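## Task

Carry the yellow tray over to the top of the two-door cabinet beside arm3, while the three remaining trays stay on top of the two-door cabinet beside arm1. When finished, every item a tray holds has to be standing inside that tray.

## Robot and tools

ROBOTS. Four i2rt Big YAM arms (arm1 to arm4), each a six-joint arm with a two-finger gripper and a wrist camera aimed at the fingertips. Reach is roughly 1.0 m from the joint 1 axis. Each foot (base_link) points along its own +x. Foot poses in the scene frame (m, quat_wxyz): arm1 x=-3.382 y=-0.215 z=+1.041 (+0.028, -0.002, -0.001, -1.000); arm2 x=-0.638 y=+0.388 z=+0.933 (+0.024, +0.002, -0.001, -1.000); arm3 x=+0.733 y=+2.484 z=+0.865 (+0.974, -0.002, +0.007, +0.224); arm4 x=+0.724 y=-1.732 z=+0.871 (+0.962, -0.004, -0.007, -0.271). arm1 is far from the others, so a tray going to arm3 or arm4 will likely be handed along via arm2.

FRAME. One scene frame in metres, origin on the floor, +z up. The hand point lies between the finger pads, about 1 cm back from the tips; fingers point along hand +z and close along hand y. Printed hand positions can be off, more so at long reach. hand_target is the pose the hand would have at the joint targets currently held.

JOINTS (radians, absolute; tolerance for done in brackets): joint1_rad -2.879..2.879 (±0.045), base yaw, positive counter-clockwise from above, 0 = unfolded along foot +x. joint2_rad 0..3.141 (±0.14), shoulder, 0 = upper arm level pointing back, larger lifts it up then forward. joint3_rad 0..3.019 (±0.09), elbow, 0 = folded, larger opens. joint4_rad -1.692..1.57 (±0.055), hand pitch, positive tips fingers up. joint5_rad -1.57..1.57 (±0.03), sideways swing, positive to the arm's right. joint6_rad -2.094..2.094 (±0.035), roll, positive clockwise viewed from behind. gripper_m 0..0.093 (±0.003), fingertip gap in metres, absolute; grip force roughly 50-64 N per pad, varying by unit.

TOOL move. Optional keys arm1, arm2, arm3, arm4 (one object per robot) and cameras. Each robot object may contain: joints, a map from joint name to absolute target; target, an absolute hand pose as a list of 7 numbers [x, y, z, qw, qx, qy, qz] in the scene frame (metres, unit quaternion), in the same layout the hand line prints; speed, peak hand speed in m/s, 0.002..0.5, default 0.25 (rotation capped at twice that in rad/s); min_time_s, 0.1..8 s, the minimum duration for that robot's joint motions (only alongside joints). With target, joints may hold only gripper_m or the call is rejected. A target moves the hand on a straight line starting from its hand_target; all hand paths in one call finish together and stop after 10 s even if short. Each control step clips the path pose to within 100 mm and 20 degrees of the measured hand, then damped IK follows it, favouring position. Paths do not avoid obstacles or other arms; the hand may lag, drift, or overshoot speed, especially near full extension. Joint commands run each joint at full speed and can swing wide; a quick stretched arm may overshoot by up to about 30 degrees. All parts of one action start together. An omitted robot keeps pushing toward its old target. cameras: names from arm1_cam_wrist..arm4_cam_wrist, cam_arm1..cam_arm4, or all; [] for none; default none when an action is given, all for an empty call. An unknown name invalidates the call. An empty move returns full state plus images.

TOOL wait: seconds 0..10, optional cameras; commands nothing, returns state. TOOL zoom_image: camera name and region [x0, y0, x1, y1] in pixels of that camera's latest image, origin top-left, at most 504 by 504; only cameras in the latest images. TOOL finished_scene: scene (1 or 2); final, starts the next scene and reports its task; later calls in that reply act in the new scene.

RESULTS. The move line lists robots sent motion; as last shown marks an uncommanded robot whose status lines now read not commanded. pictures gives image order. Joint velocities are rad/s (gripper m/s), ordered as joint_positions; within noise means at rest. Joint torques are in arm-joint order, biased and noisy per unit, positive toward larger angle; numbers 3 and 4 wrap at ±28 N m. Status words: off_target (resting short of target, maybe still pushing); done (hand within 1 cm and 2 degrees); time_out (a stop: joints keep a target no farther than the old one, see on_its_own); joint command not followed or pose unreachable (a safety check holding back arm targets; gripper still acts; a hand target is then discarded). After a refused call or a stop during it, the rest of that reply's move, wait and finished_scene calls are skipped; after a merely invalid call they still run. MOTOR HOT appears from 85 °C; at 100 °C an OVER-TEMPERATURE FAULT drops the arm for 30-60 s and keys show limit_stop_at_motor_heat, which must be resent. Holding loads, stretching or pushing against the unreachable heats motors.

GRIPPER. Free-air readings run up to 0.003 m wide. On a hard part at full force the reading is within about 0.005 m under to 0.002 m over its width. A target just below the contact reading grips lightly; 0.005 m under (deeper for soft, small or round things) holds full force; lower targets crush yielding items.

AVOID. Robot-to-robot presses (including closing a gripper on another robot's fingers) end the scene; hard hits may too. Safety checks may react late and allow fingers, housings and cameras to collide. Arms do not stop on contact and keep pushing. Never knock items off the work area or to the floor, drop parts from height, release moving parts, or slam fixed objects. Keep tray contents upright. The scene keeps running while you think, holding the last command, and loose objects may occasionally be nudged.

Each tool is called after "Request:" as name([rows], argument=value, ...), one row to a line, values as JSON.

## Session

Request:
move()

Scene clock: 0.00 s.
Joint torques (N m): no reading
Heat: arm1: hottest joint1_rad 34 °C; arm2: hottest joint3_rad 35 °C; arm3: hottest joint3_rad 38 °C; arm4: hottest joint1_rad 35 °C.
Joint velocities: within noise
arm1.joint_positions: joint1_rad=-0.456 joint2_rad=+0.592 joint3_rad=+1.318 joint4_rad=-1.168 joint5_rad=+0.223 joint6_rad=-0.406 gripper_m=+0.09396
arm1.joint_status: not commanded
arm1.hand: x=-3.5964 y=-0.0796 z=+1.5887 quat_wxyz=(+0.294, -0.839, +0.058, +0.454) (m; scene frame)
arm1.hand_target: x=-3.5938 y=-0.0806 z=+1.6001 quat_wxyz=(+0.297, -0.833, +0.059, +0.464) (m; scene frame)
arm1.hand_status: not commanded
arm2.joint_positions: joint1_rad=+0.147 joint2_rad=+0.645 joint3_rad=+1.417 joint4_rad=-1.367 joint5_rad=+0.141 joint6_rad=+0.512 gripper_m=+0.09396
arm2.joint_status: not commanded
arm2.hand: x=-0.8777 y=+0.3676 z=+1.4726 quat_wxyz=(-0.104, -0.866, +0.172, +0.458) (m; scene frame)
arm2.hand_target: x=-0.8754 y=+0.3681 z=+1.4824 quat_wxyz=(-0.108, -0.860, +0.172, +0.468) (m; scene frame)
arm2.hand_status: not commanded
arm3.joint_positions: joint1_rad=+0.862 joint2_rad=+0.642 joint3_rad=+1.412 joint4_rad=-1.560 joint5_rad=+0.219 joint6_rad=+0.359 gripper_m=+0.09396
arm3.joint_status: not commanded
arm3.hand: x=+0.8286 y=+2.6760 z=+1.3667 quat_wxyz=(-0.322, +0.386, -0.838, -0.213) (m; scene frame)
arm3.hand_target: x=+0.8285 y=+2.6750 z=+1.3779 quat_wxyz=(-0.330, +0.382, -0.834, -0.223) (m; scene frame)
arm3.hand_status: not commanded
arm4.joint_positions: joint1_rad=+0.611 joint2_rad=+0.619 joint3_rad=+1.338 joint4_rad=-1.545 joint5_rad=+0.202 joint6_rad=+0.301 gripper_m=+0.09396
arm4.joint_status: not commanded
arm4.hand: x=+0.9262 y=-1.7486 z=+1.3507 quat_wxyz=(-0.379, -0.145, -0.914, +0.032) (m; scene frame)
arm4.hand_target: x=+0.9250 y=-1.7486 z=+1.3597 quat_wxyz=(-0.389, -0.145, -0.909, +0.029) (m; scene frame)
arm4.hand_status: not commanded
pictures: arm1_cam_wrist, arm2_cam_wrist, arm3_cam_wrist, arm4_cam_wrist, cam_arm1, cam_arm2, cam_arm3, cam_arm4
Images, in order (width x height): arm1_cam_wrist 896x504, arm2_cam_wrist 896x504, arm3_cam_wrist 896x504, arm4_cam_wrist 896x504, cam_arm1 896x504, cam_arm2 896x504, cam_arm3 896x504, cam_arm4 896x504.

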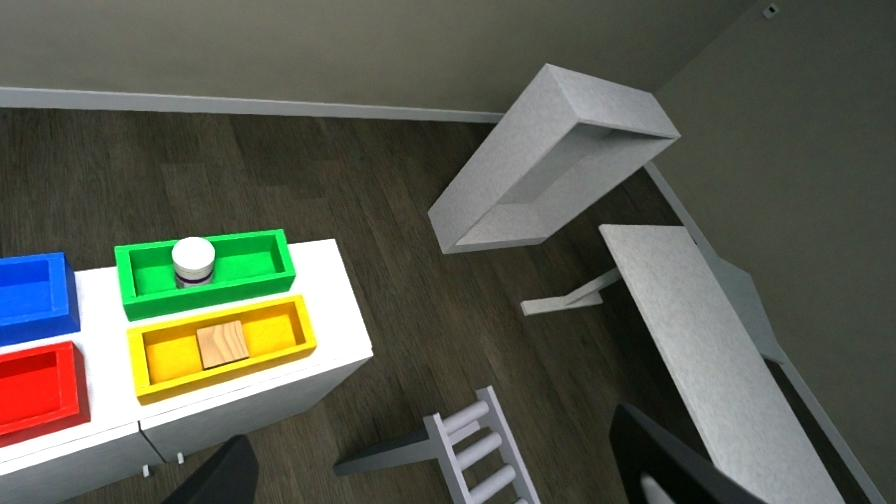

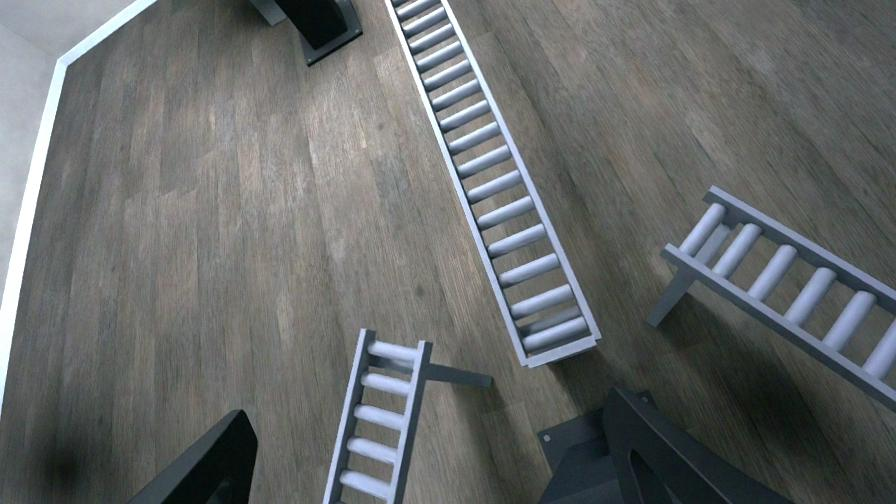

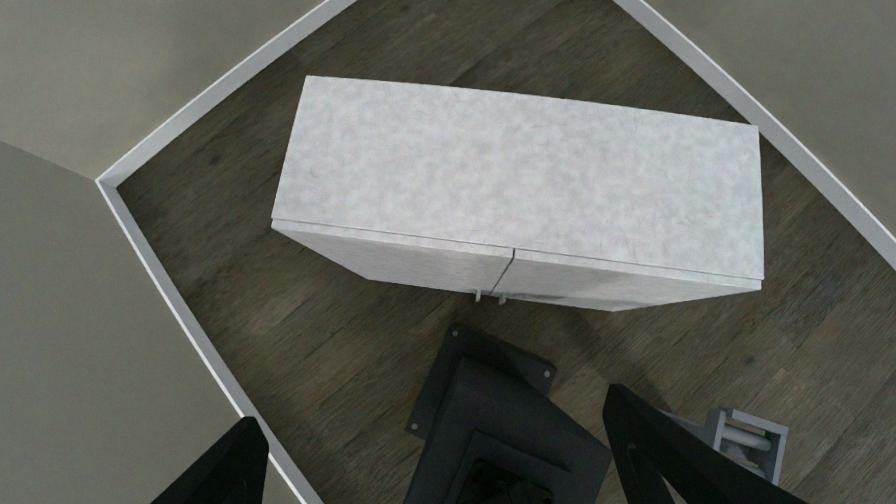

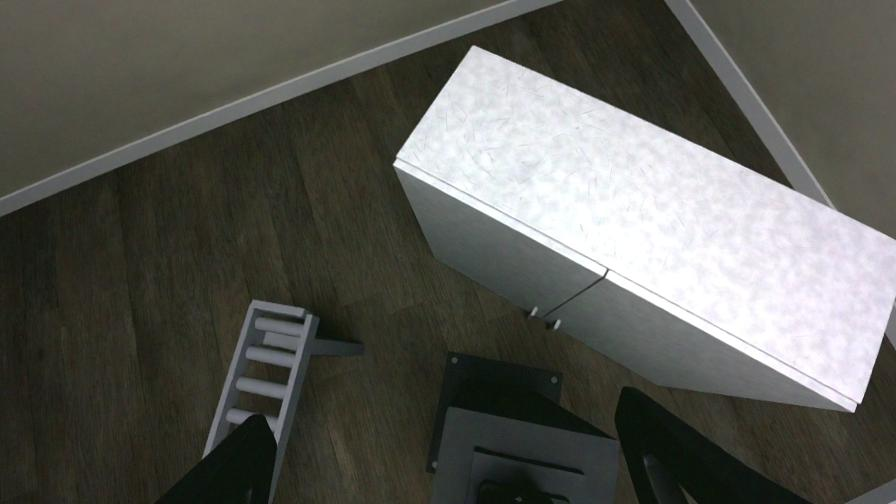

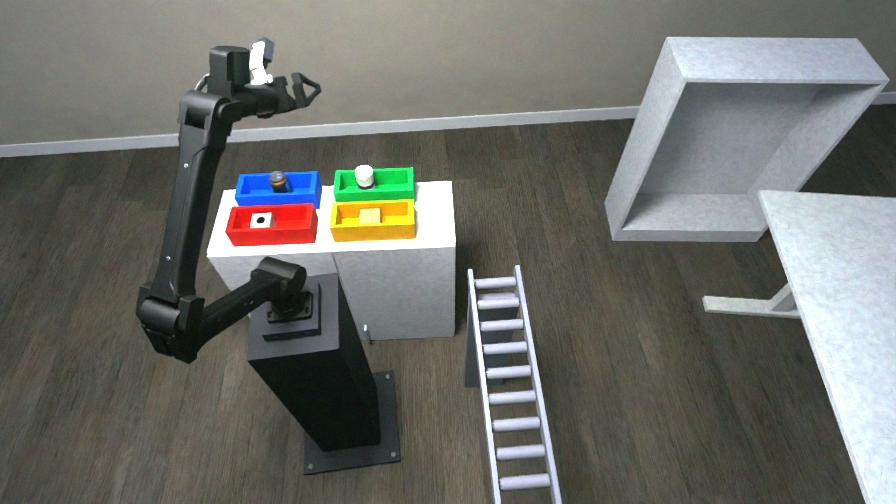

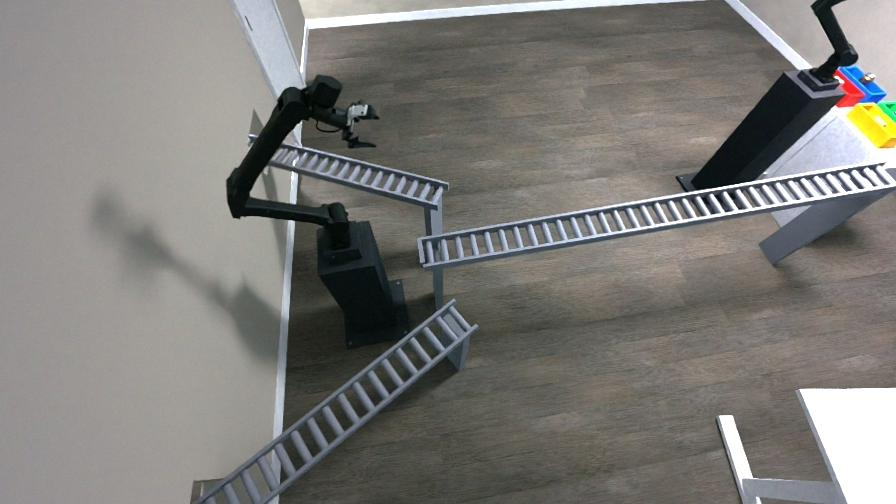

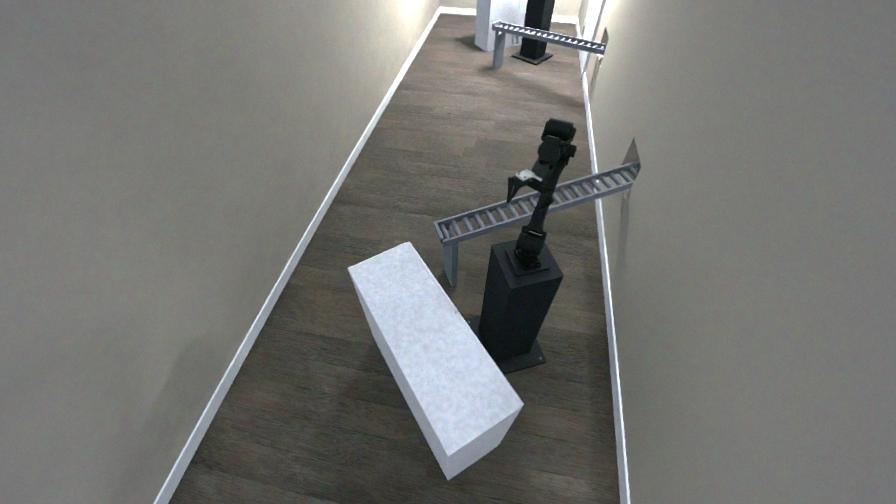

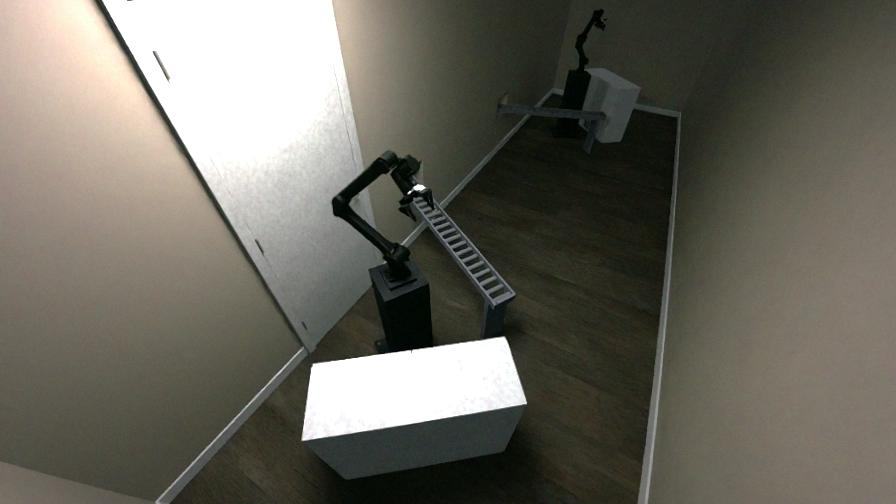

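Request:
move(arm1={"target":[-3.85,0.0,1.25,0,1,0,0]}, arm2={"target":[-1.1,0.35,1.35,0,1,0,0]}, arm3={"target":[0.75,2.95,1.35,0,0.7071,-0.7071,0]}, cameras=["all"])

Scene clock: 16.30 s.
Joint torques (N m): arm1=[-1.85 -18.14 9.83 -0.42 -0.17 -0.05] | arm2=[1.03 -10.7 13.26 0.27 0.05 -0.09] | arm3=[2.14 -9.64 11.82 0.25 -0.16 -0.1] | arm4=[-0.62 3.02 9.87 1.8 0.03 -0.09]
Heat: arm1: hottest joint1_rad 34 °C; arm2: hottest joint3_rad 39 °C; arm3: hottest joint3_rad 39 °C; arm4: hottest joint1_rad 35 °C.
move: arm1 off_target; arm2 off_target; arm3 off_target
Joint velocities: within noise
arm1.joint_positions: joint1_rad=-0.471 joint2_rad=+1.699 joint3_rad=+1.536 joint4_rad=-1.454 joint5_rad=+0.007 joint6_rad=-0.415 gripper_m=+0.09396
arm1.joint_status: not commanded
arm1.hand: x=-3.8412 y=-0.0101 z=+1.2298 quat_wxyz=(-0.007, -1.000, -0.001, -0.021)
arm1.hand_target: x=-3.8493 y=-0.0003 z=+1.2500 quat_wxyz=(+0.000, -1.000, +0.000, +0.000)
arm1.hand_status: off_target (0.024 m and 2.5 deg from the pose sent, 0.430 m and 65.9 deg at the start)
arm2.joint_positions: joint1_rad=+0.034 joint2_rad=+1.446 joint3_rad=+1.794 joint4_rad=-1.687 joint5_rad=-0.001 joint6_rad=+0.104 gripper_m=+0.09396
arm2.joint_status: not commanded
arm2.hand: x=-1.0959 y=+0.3513 z=+1.3344 quat_wxyz=(-0.013, -0.993, +0.011, +0.113)
arm2.hand_target: x=-1.0995 y=+0.3501 z=+1.3491 quat_wxyz=(-0.012, -0.992, +0.001, +0.126)
arm2.hand_status: off_target (0.016 m and 13.1 deg from the pose sent, 0.255 m and 60.1 deg at the start; a joint's target at an end of its range on 52 of 97 steps)
arm3.joint_positions: joint1_rad=+1.091 joint2_rad=+1.413 joint3_rad=+1.899 joint4_rad=-1.672 joint5_rad=+0.016 joint6_rad=-0.011 gripper_m=+0.09396
arm3.joint_status: not commanded
arm3.hand: x=+0.7548 y=+2.9472 z=+1.3252 quat_wxyz=(-0.136, +0.687, -0.702, -0.129)
arm3.hand_target: x=+0.7501 y=+2.9488 z=+1.3488 quat_wxyz=(-0.153, +0.690, -0.692, -0.146)
arm3.hand_status: off_target (0.025 m and 21.7 deg from the pose sent, 0.286 m and 60.2 deg at the start; pose on its path clipped on 30 of 97 steps; a joint's target at an end of its range on 74 of 97 steps)
arm4: as last shown
pictures: arm1_cam_wrist, arm2_cam_wrist, arm3_cam_wrist, arm4_cam_wrist, cam_arm1, cam_arm2, cam_arm3, cam_arm4
Images, in order (width x height): arm1_cam_wrist 896x504, arm2_cam_wrist 896x504, arm3_cam_wrist 896x504, arm4_cam_wrist 896x504, cam_arm1 896x504, cam_arm2 896x504, cam_arm3 896x504, cam_arm4 896x504.

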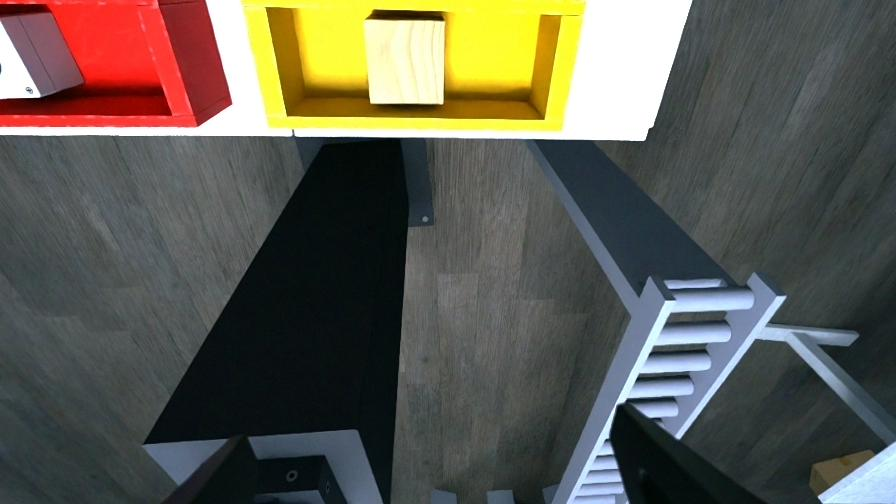

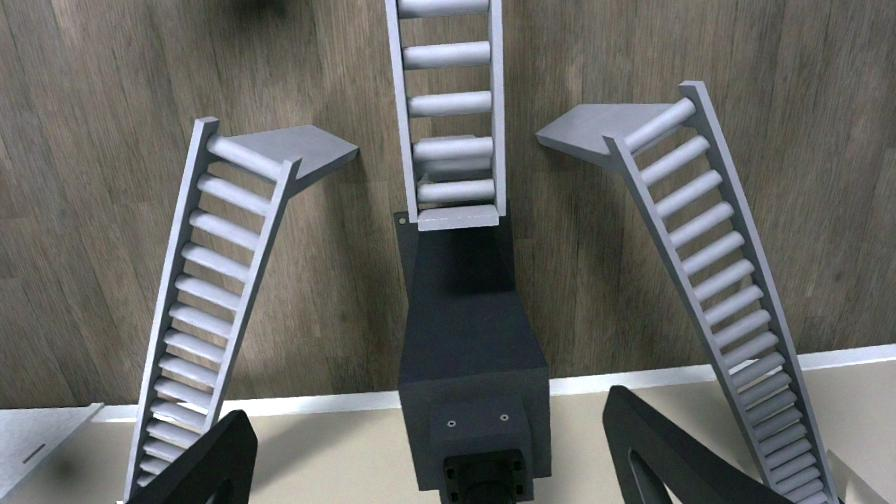

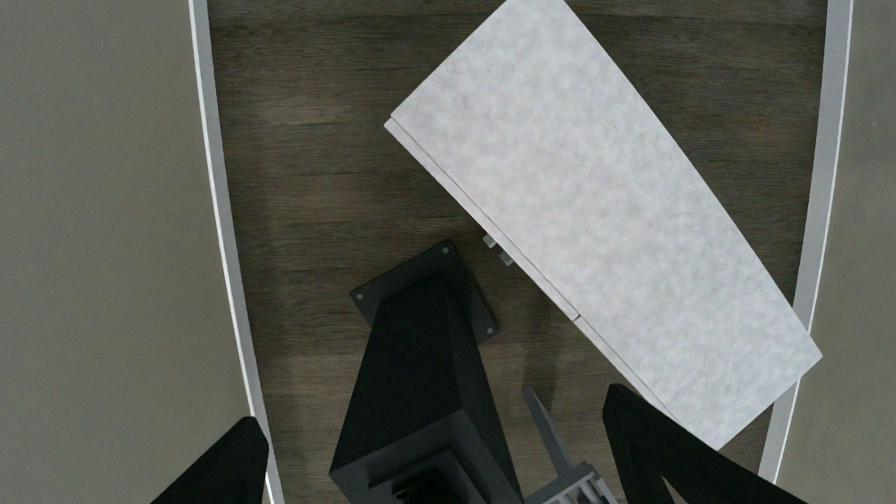

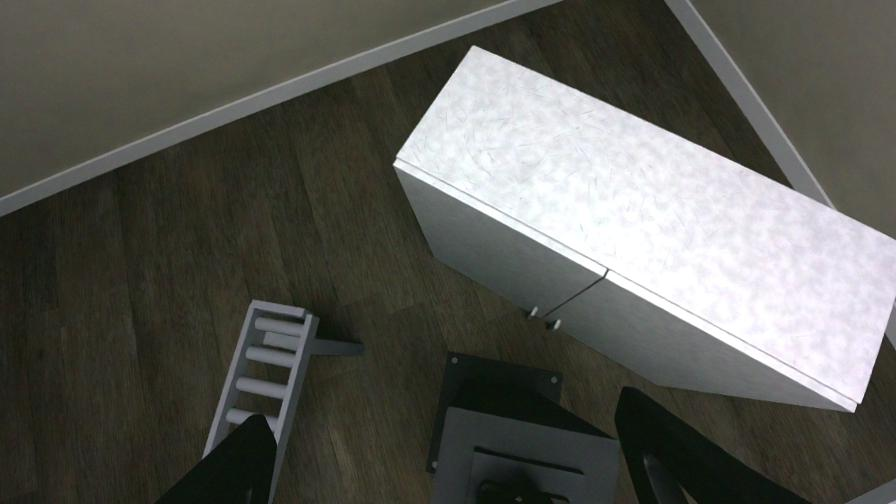

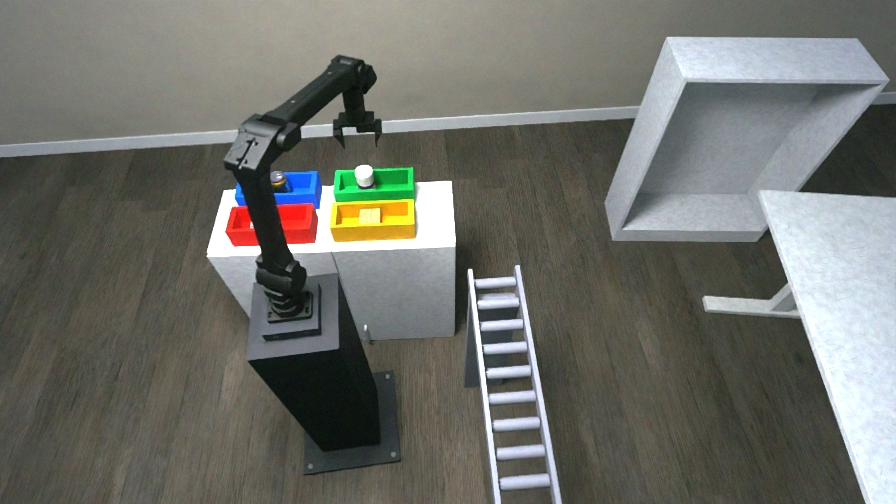

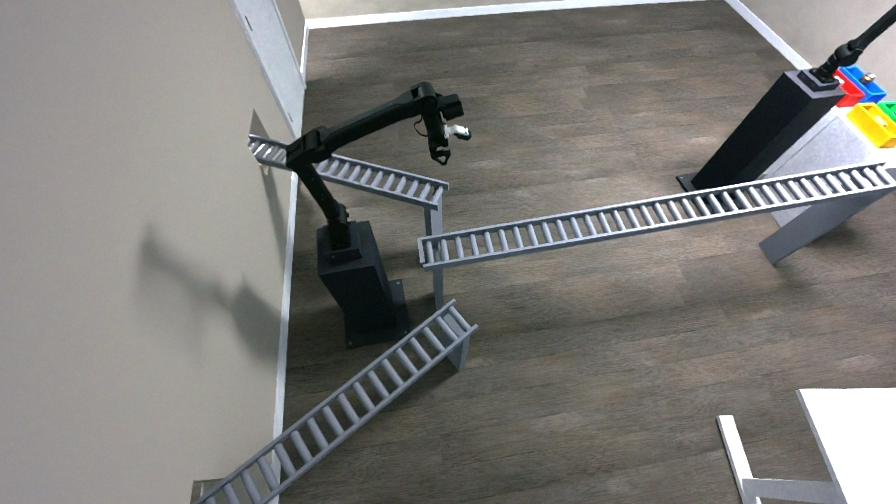

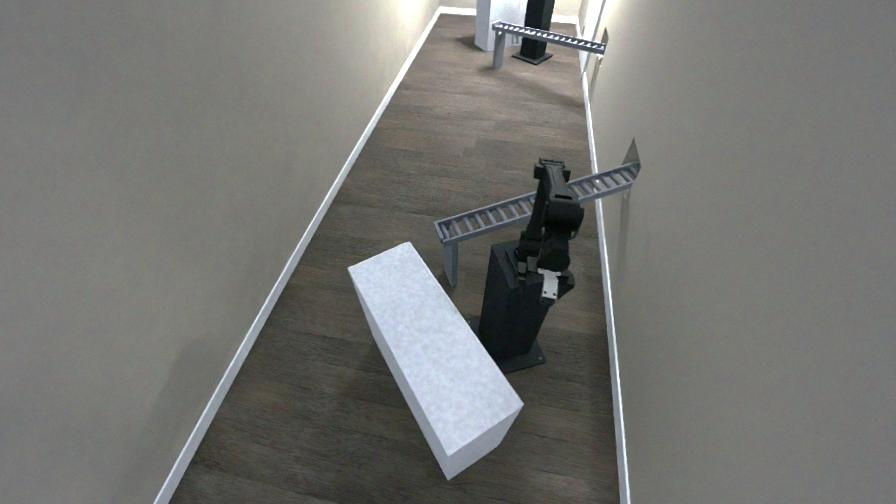

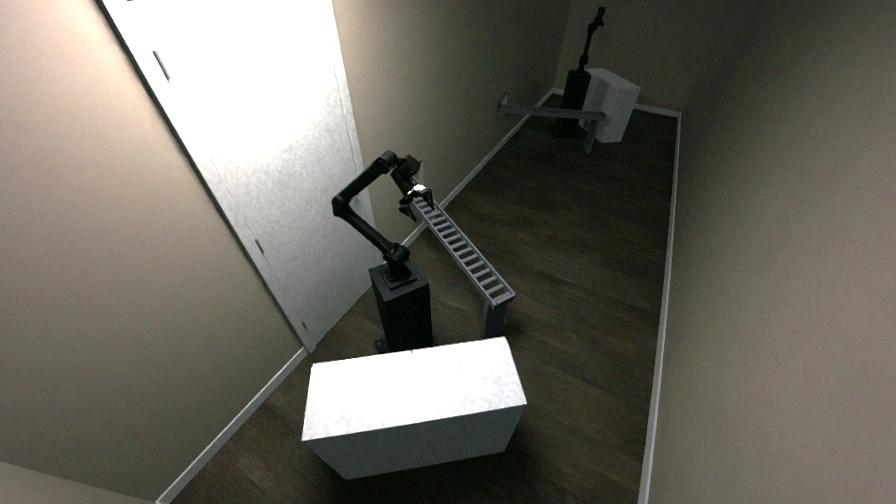

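Request:
move(arm1={"target":[-3.74,0.0,1.35,0,1,0,0]}, cameras=["arm1_cam_wrist"])

Request:
move(arm1={"target":[-3.97,0.0,1.25,0,0.7071,0.7071,0]}, cameras=["arm1_cam_wrist","cam_arm1"])

Scene clock: 27.87 s.
Joint torques (N m): arm1=[-1.49 -12.16 7.46 -0.28 -0.19 0] | arm2=[0.67 -10.4 13.24 0.27 0.05 -0.1] | arm3=[1.79 -9.88 11.92 0.25 -0.15 -0.08] | arm4=[-1.03 3.66 9.76 1.88 0.07 -0.08]
Heat: arm1: hottest joint1_rad 34 °C; arm2: hottest joint3_rad 42 °C; arm3: hottest joint3_rad 43 °C; arm4: hottest joint1_rad 35 °C.
move: arm1 done
Joint velocities: within noise
arm1.joint_positions: joint1_rad=-0.584 joint2_rad=+1.427 joint3_rad=+1.536 joint4_rad=-1.674 joint5_rad=+0.007 joint6_rad=-0.523 gripper_m=+0.09396
arm1.joint_status: not commanded
arm1.hand: x=-3.7395 y=-0.0032 z=+1.3504 quat_wxyz=(+0.003, -1.000, +0.002, +0.003)
arm1.hand_target: x=-3.7400 y=-0.0001 z=+1.3501 quat_wxyz=(+0.000, -1.000, +0.000, +0.000)
arm1.hand_status: done (0.003 m and 0.6 deg from the pose sent, 0.157 m and 2.5 deg at the start)
arm2, arm3, arm4: as last shown
arm2.hand: x=-1.0959 y=+0.3513 z=+1.3344 quat_wxyz=(-0.013, -0.993, +0.010, +0.113)
arm3.joint_positions: joint1_rad=+1.091 joint2_rad=+1.413 joint3_rad=+1.899 joint4_rad=-1.672 joint5_rad=+0.016 joint6_rad=-0.012 gripper_m=+0.09396
Images, in order (width x height): arm1_cam_wrist 896x504.

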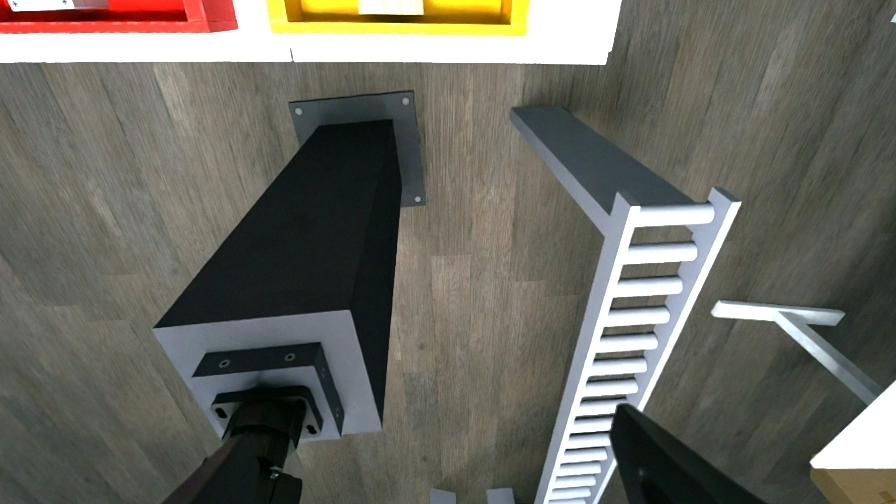

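Scene clock: 31.93 s.
Joint torques (N m): arm1=[-0.15 -21.25 10.06 -0.44 -0.24 0] | arm2=[0.85 -10.4 13.26 0.28 0.05 -0.11] | arm3=[2.08 -9.88 11.88 0.24 -0.16 -0.12] | arm4=[-0.62 3.84 9.88 1.8 0.05 -0.09]
Heat: arm1: hottest joint1_rad 34 °C; arm2: hottest joint3_rad 43 °C; arm3: hottest joint3_rad 44 °C; arm4: hottest joint1_rad 35 °C.
move: arm1 off_target
Joint velocities: within noise
arm1.joint_positions: joint1_rad=-0.414 joint2_rad=+1.995 joint3_rad=+1.992 joint4_rad=-1.594 joint5_rad=+0.006 joint6_rad=-1.907 gripper_m=+0.09397
arm1.joint_status: not commanded
arm1.hand: x=-3.9568 y=+0.0025 z=+1.2409 quat_wxyz=(-0.010, -0.715, -0.700, -0.006)
arm1.hand_target: x=-3.9694 y=-0.0002 z=+1.2499 quat_wxyz=(+0.000, -0.707, -0.707, +0.000)
arm1.hand_status: off_target (0.016 m and 1.8 deg from the pose sent, 0.251 m and 90.2 deg at the start)
arm2, arm3, arm4: as last shown
Images, in order (width x height): arm1_cam_wrist 896x504, cam_arm1 896x504.

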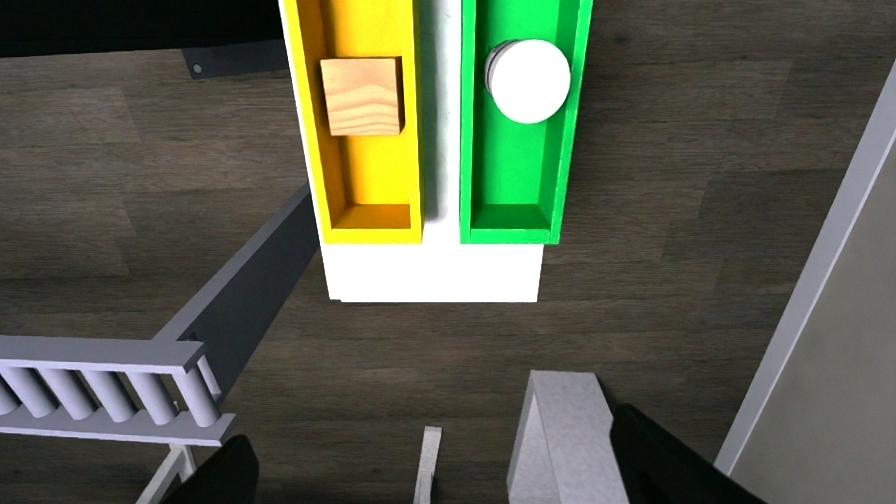

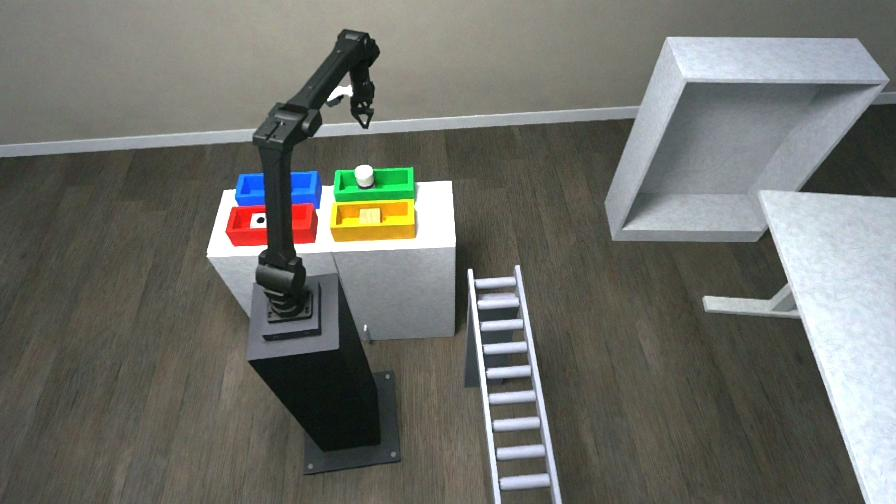

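Request:
move(arm1={"target":[-3.835,0.035,1.03,0,0.7071,0.7071,0],"joints":{"gripper_m":0.06}}, cameras=["arm1_cam_wrist","cam_arm1"])

Scene clock: 52.37 s.
Joint torques (N m): arm1=[-1.44 -18.84 5.24 0.27 -0.18 -0.1] | arm2=[0.79 -10.58 13.24 0.21 0.04 -0.11] | arm3=[1.96 -9.76 11.9 0.21 -0.16 -0.1] | arm4=[-0.62 3.6 9.77 1.87 0 -0.07]
Heat: arm1: hottest joint1_rad 34 °C; arm2: hottest joint3_rad 47 °C; arm3: hottest joint3_rad 47 °C; arm4: hottest joint3_rad 36 °C.
move: arm1 done
Joint velocities: within noise
arm1.joint_positions: joint1_rad=-0.551 joint2_rad=+1.908 joint3_rad=+1.267 joint4_rad=-0.940 joint5_rad=+0.006 joint6_rad=-2.059 gripper_m=+0.06014
arm1.joint_status: all done
arm1.hand: x=-3.8346 y=+0.0311 z=+1.0310 quat_wxyz=(-0.003, -0.709, -0.705, -0.002)
arm1.hand_target: x=-3.8350 y=+0.0349 z=+1.0300 quat_wxyz=(+0.000, -0.708, -0.706, +0.000)
arm1.hand_status: done (0.004 m and 0.6 deg from the pose sent, 0.246 m and 1.8 deg at the start; a joint's target at an end of its range on 18 of 53 steps)
arm2, arm3, arm4: as last shown
Images, in order (width x height): arm1_cam_wrist 896x504, cam_arm1 896x504.

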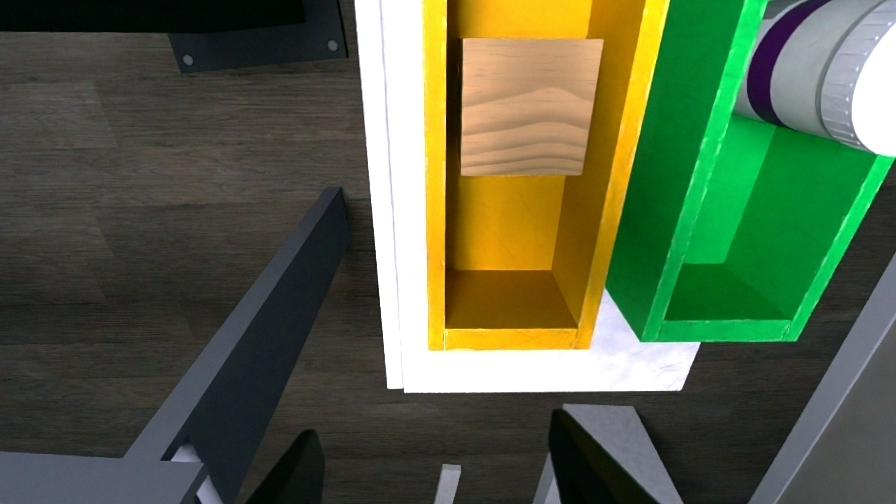

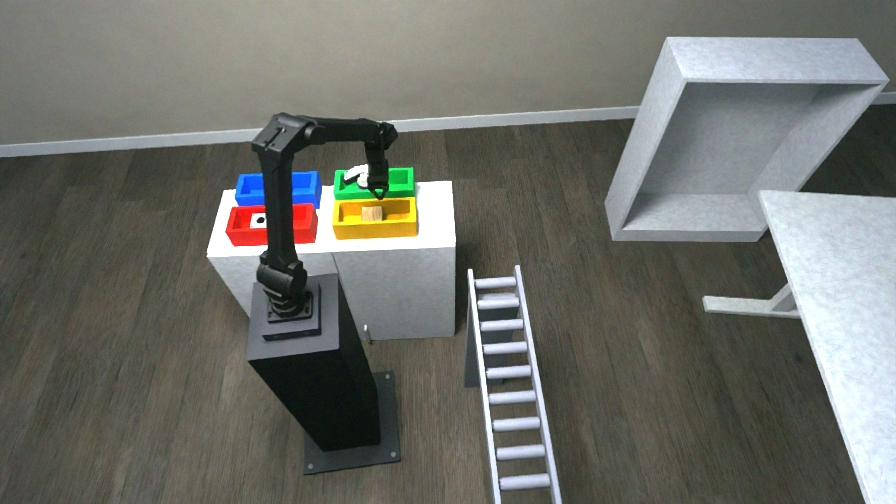

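Request:
move(arm1={"target":[-3.836,0.085,0.935,0,0.7071,0.7071,0],"joints":{"gripper_m":0.06}}, cameras=["arm1_cam_wrist","cam_arm1"])

Request:
zoom_image(camera="cam_arm1", region=[300, 100, 480, 280])

Scene clock: 59.30 s.
Joint torques (N m): arm1=[-1.14 -20.89 6.12 0.06 -0.02 -0.05] | arm2=[0.79 -10.4 13.23 0.39 0.06 -0.11] | arm3=[1.96 -9.7 11.89 0.27 -0.16 -0.11] | arm4=[-1.08 3.84 9.92 1.95 0.09 -0.08]
Heat: arm1: hottest joint1_rad 34 °C; arm2: hottest joint3_rad 48 °C; arm3: hottest joint3_rad 48 °C; arm4: hottest joint3_rad 37 °C.
move: arm1 off_target
Joint velocities: within noise
arm1.joint_positions: joint1_rad=-0.627 joint2_rad=+2.135 joint3_rad=+1.292 joint4_rad=-0.775 joint5_rad=+0.029 joint6_rad=-2.060 gripper_m=+0.06014
arm1.joint_status: all done
arm1.hand: x=-3.8205 y=+0.0731 z=+0.9233 quat_wxyz=(-0.019, -0.735, -0.678, -0.018)
arm1.hand_target: x=-3.8359 y=+0.0843 z=+0.9354 quat_wxyz=(+0.003, -0.732, -0.681, -0.013)
arm1.hand_status: off_target (0.023 m and 5.5 deg from the pose sent, 0.110 m and 0.6 deg at the start; a joint's target at an end of its range on 40 of 40 steps)
arm2, arm3, arm4: as last shown
Images, in order (width x height): arm1_cam_wrist 896x504, cam_arm1 896x504.

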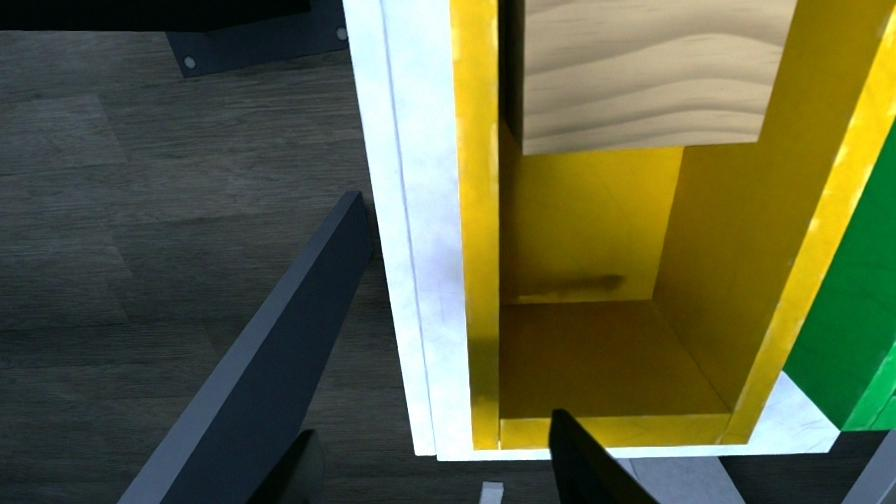

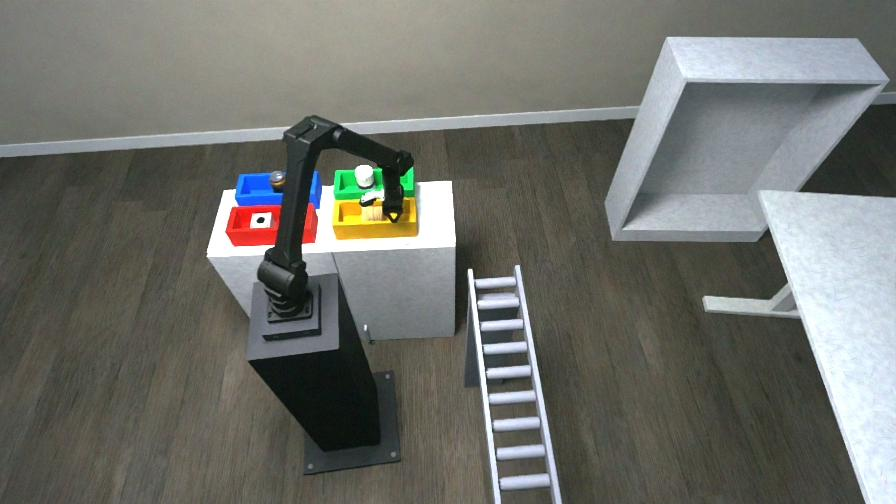

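Scaled by 2.800 from the camera's image (finer frame: 1280x720).

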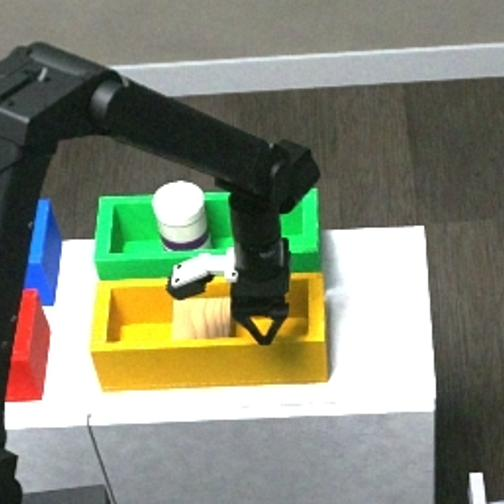

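Request:
move(arm1={"target":[-3.836,0.08,1.08,0,-0.7071,0.7071,0],"speed":0.4,"joints":{"gripper_m":0.05}})

Request:
move(arm1={"target":[-3.836,0.08,0.92,0,-0.7071,0.7071,0],"speed":0.2}, cameras=["arm1_cam_wrist","cam_arm1"])

Request:
zoom_image(camera="cam_arm1", region=[300, 100, 480, 280])

Scene clock: 70.47 s.
Joint torques (N m): arm1=[-0.91 -20.25 8.4 -0.43 0.2 0.16] | arm2=[0.73 -10.23 13.23 0.28 0.03 -0.1] | arm3=[2.14 -9.93 11.86 0.27 -0.18 -0.11] | arm4=[-0.85 3.43 9.96 1.73 0.04 -0.09]
Heat: arm1: hottest joint1_rad 34 °C; arm2: hottest joint3_rad 49 °C; arm3: hottest joint3_rad 50 °C; arm4: hottest joint3_rad 38 °C.
move: arm1 off_target
Joint velocities: within noise
arm1.joint_positions: joint1_rad=-0.627 joint2_rad=+1.902 joint3_rad=+1.351 joint4_rad=-1.067 joint5_rad=+0.001 joint6_rad=+0.986 gripper_m=+0.05015
arm1.joint_status: all done
arm1.hand: x=-3.8218 y=+0.0687 z=+1.0610 quat_wxyz=(+0.003, -0.712, +0.702, -0.022)
arm1.hand_target: x=-3.8354 y=+0.0795 z=+1.0803 quat_wxyz=(+0.000, -0.707, +0.707, +0.000)
arm1.hand_status: off_target (0.026 m and 2.7 deg from the pose sent, 0.158 m and 175.3 deg at the start)
arm2, arm3, arm4: as last shown
pictures: none

Scene clock: 72.03 s.
Joint torques (N m): arm1=[-0.97 -20.01 4.42 0.31 0.21 0.16] | arm2=[0.56 -10.7 13.27 0.31 0.05 -0.11] | arm3=[2.02 -9.88 11.88 0.27 -0.17 -0.11] | arm4=[-0.62 3.14 9.83 1.88 0.05 -0.05]
Heat: arm1: hottest joint1_rad 34 °C; arm2: hottest joint3_rad 49 °C; arm3: hottest joint3_rad 50 °C; arm4: hottest joint3_rad 38 °C.
move: arm1 done
Joint velocities: within noise
arm1.joint_positions: joint1_rad=-0.627 joint2_rad=+2.148 joint3_rad=+1.308 joint4_rad=-0.743 joint5_rad=+0.001 joint6_rad=+0.986 gripper_m=+0.05015
arm1.joint_status: not commanded
arm1.hand: x=-3.8342 y=+0.0761 z=+0.9203 quat_wxyz=(+0.000, -0.712, +0.702, -0.005)
arm1.hand_target: x=-3.8359 y=+0.0799 z=+0.9200 quat_wxyz=(+0.000, -0.707, +0.707, +0.000)
arm1.hand_status: done (0.004 m and 1.0 deg from the pose sent, 0.142 m and 2.7 deg at the start)
arm2, arm3, arm4: as last shown
Images, in order (width x height): arm1_cam_wrist 896x504, cam_arm1 896x504.

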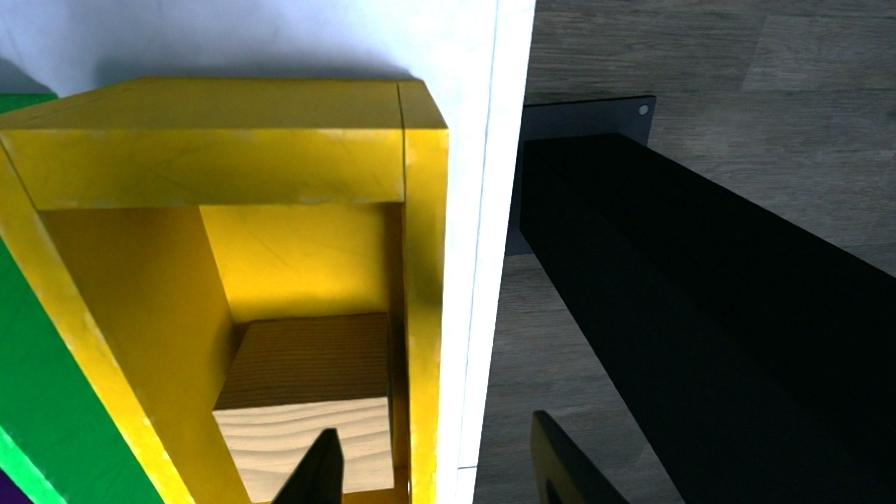

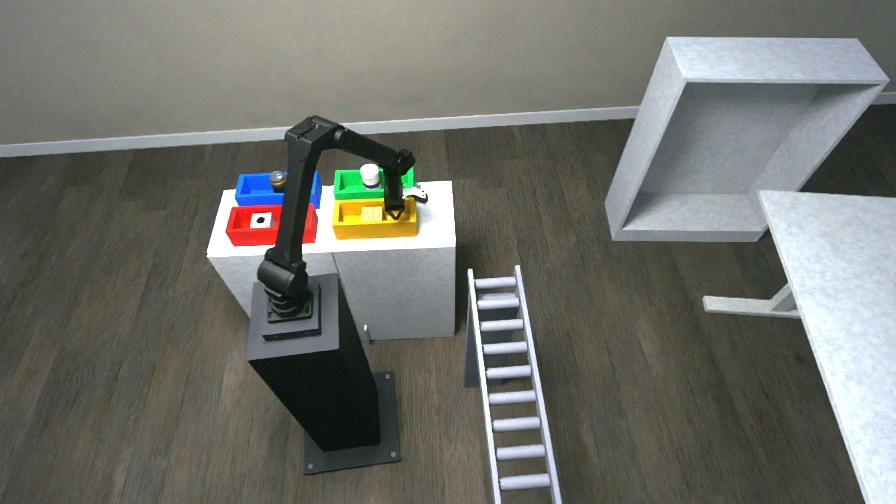

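Scaled by 2.800 from the camera's image (finer frame: 1280x720).

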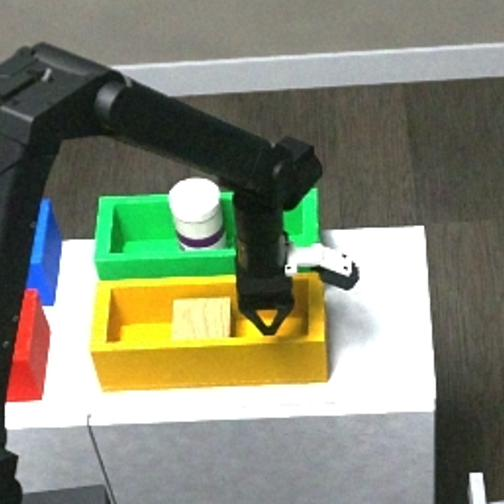

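Request:
move(arm1={"target":[-3.836,0.08,0.85,0,-0.7071,0.7071,0],"speed":0.12}, cameras=["arm1_cam_wrist"])

Request:
zoom_image(camera="arm1_cam_wrist", region=[200, 200, 704, 504])

Scene clock: 79.50 s.
Joint torques (N m): arm1=[-1.2 -20.6 4.88 0.27 0.17 0.14] | arm2=[0.79 -10.34 13.26 0.28 0.05 -0.09] | arm3=[2.2 -9.7 11.9 0.27 -0.16 -0.11] | arm4=[-0.44 3.14 9.96 1.98 0.03 -0.07]
Heat: arm1: hottest joint1_rad 34 °C; arm2: hottest joint3_rad 49 °C; arm3: hottest joint3_rad 51 °C; arm4: hottest joint3_rad 38 °C.
move: arm1 off_target
Joint velocities: within noise
arm1.joint_positions: joint1_rad=-0.627 joint2_rad=+2.289 joint3_rad=+1.308 joint4_rad=-0.618 joint5_rad=+0.001 joint6_rad=+0.986 gripper_m=+0.05015
arm1.joint_status: not commanded
arm1.hand: x=-3.8264 y=+0.0708 z=+0.8476 quat_wxyz=(+0.001, -0.712, +0.702, -0.013)
arm1.hand_target: x=-3.8359 y=+0.0798 z=+0.8503 quat_wxyz=(+0.000, -0.707, +0.707, +0.000)
arm1.hand_status: off_target (0.013 m and 1.7 deg from the pose sent, 0.070 m and 0.9 deg at the start)
arm2, arm3: as last shown
arm4.joint_positions: joint1_rad=+0.611 joint2_rad=+0.619 joint3_rad=+1.338 joint4_rad=-1.545 joint5_rad=+0.202 joint6_rad=+0.301 gripper_m=+0.09396
arm4.joint_status: not commanded
arm4.hand: x=+0.9262 y=-1.7486 z=+1.3507 quat_wxyz=(-0.379, -0.145, -0.914, +0.032)
arm4.hand_target: x=+0.9250 y=-1.7486 z=+1.3597 quat_wxyz=(-0.389, -0.145, -0.909, +0.029)
arm4.hand_status: not commanded
Images, in order (width x height): arm1_cam_wrist 896x504.

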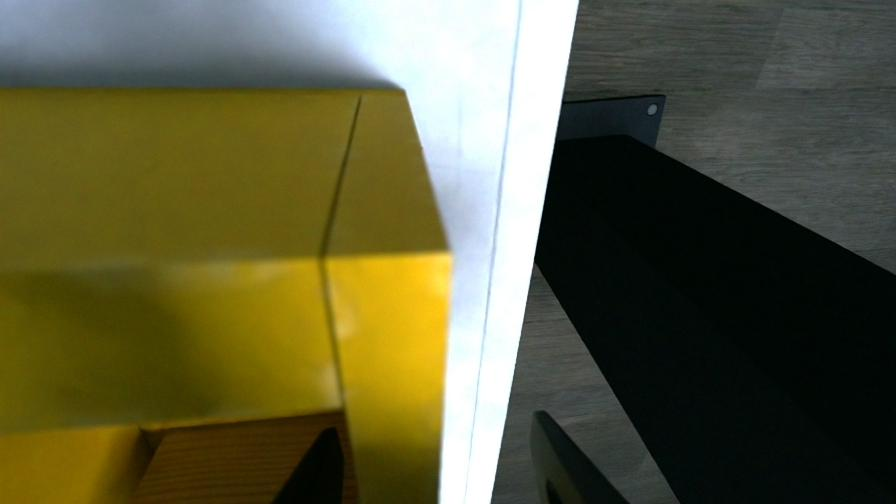

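Scaled by 1.000.

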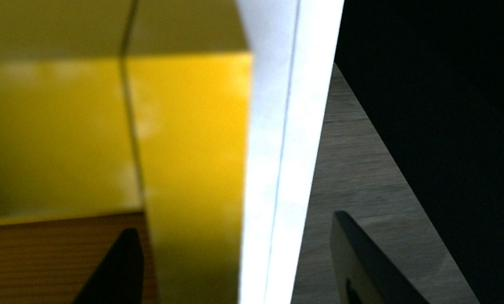

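Request:
move(arm1={"target":[-3.842,0.08,0.835,0,-0.7071,0.7071,0],"speed":0.1})

Request:
move(arm1={"joints":{"gripper_m":0.002}}, cameras=["arm1_cam_wrist"])

Scene clock: 84.33 s.
Joint torques (N m): arm1=[-0.44 -19.25 5.15 0.27 0.19 0.14] | arm2=[0.67 -10.4 13.31 0.31 0.07 -0.11] | arm3=[2.02 -9.7 11.92 0.24 -0.15 -0.11] | arm4=[-0.85 3.14 9.95 1.87 0.06 -0.07]
Heat: arm1: hottest joint1_rad 34 °C; arm2: hottest joint3_rad 50 °C; arm3: hottest joint3_rad 51 °C; arm4: hottest joint3_rad 38 °C.
move: arm1 off_target
Joint velocities: within noise
arm1.joint_positions: joint1_rad=-0.627 joint2_rad=+2.316 joint3_rad=+1.327 joint4_rad=-0.604 joint5_rad=+0.001 joint6_rad=+0.991 gripper_m=+0.05015
arm1.joint_status: not commanded
arm1.hand: x=-3.8310 y=+0.0736 z=+0.8376 quat_wxyz=(+0.001, -0.710, +0.704, -0.010)
arm1.hand_target: x=-3.8418 y=+0.0797 z=+0.8352 quat_wxyz=(+0.000, -0.707, +0.707, +0.000)
arm1.hand_status: off_target (0.013 m and 1.3 deg from the pose sent, 0.022 m and 1.7 deg at the start)
arm2.joint_positions: joint1_rad=+0.034 joint2_rad=+1.446 joint3_rad=+1.794 joint4_rad=-1.687 joint5_rad=-0.001 joint6_rad=+0.104 gripper_m=+0.09396
arm2.joint_status: not commanded
arm2.hand: x=-1.0959 y=+0.3513 z=+1.3344 quat_wxyz=(-0.013, -0.993, +0.010, +0.113)
arm2.hand_target: x=-1.0995 y=+0.3501 z=+1.3491 quat_wxyz=(-0.012, -0.992, +0.001, +0.126)
arm2.hand_status: not commanded
arm3.joint_positions: joint1_rad=+1.091 joint2_rad=+1.413 joint3_rad=+1.899 joint4_rad=-1.672 joint5_rad=+0.016 joint6_rad=-0.012 gripper_m=+0.09396
arm3.joint_status: not commanded
arm3.hand: x=+0.7548 y=+2.9472 z=+1.3252 quat_wxyz=(-0.136, +0.687, -0.702, -0.129)
arm3.hand_target: x=+0.7501 y=+2.9488 z=+1.3488 quat_wxyz=(-0.153, +0.690, -0.692, -0.146)
arm3.hand_status: not commanded
arm4: as last shown
pictures: none

Scene clock: 85.00 s.
Joint torques (N m): arm1=[-0.79 -19.49 4.63 0.03 0.55 0.12] | arm2=[0.85 -10.58 13.2 0.29 0.04 -0.1] | arm3=[1.85 -10.05 11.88 0.23 -0.16 -0.1] | arm4=[-0.15 3.66 9.78 1.76 0.09 -0.11]
Heat: arm1: hottest joint1_rad 34 °C; arm2: hottest joint3_rad 50 °C; arm3: hottest joint3_rad 51 °C; arm4: hottest joint3_rad 38 °C.
move: arm1 off_target
Joint velocities: within noise
arm1.joint_positions: joint1_rad=-0.627 joint2_rad=+2.314 joint3_rad=+1.337 joint4_rad=-0.597 joint5_rad=-0.007 joint6_rad=+0.995 gripper_m=+0.01085
arm1.joint_status: gripper_m off_target (ended at +0.01089, target +0.00200)
arm1.hand: x=-3.8386 y=+0.0769 z=+0.8409 quat_wxyz=(-0.005, -0.709, +0.705, -0.001)
arm1.hand_target: x=-3.8419 y=+0.0798 z=+0.8353 quat_wxyz=(+0.000, -0.707, +0.707, +0.000)
arm1.hand_status: not commanded
arm2, arm3, arm4: as last shown
Images, in order (width x height): arm1_cam_wrist 896x504.

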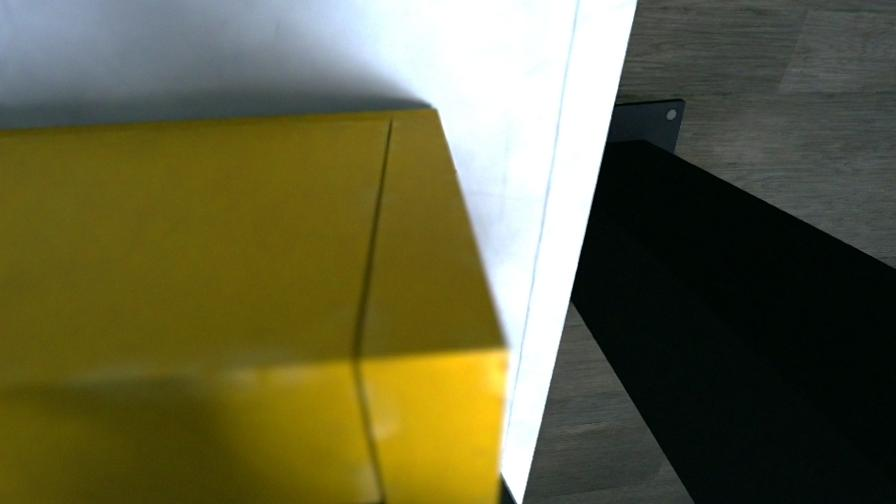

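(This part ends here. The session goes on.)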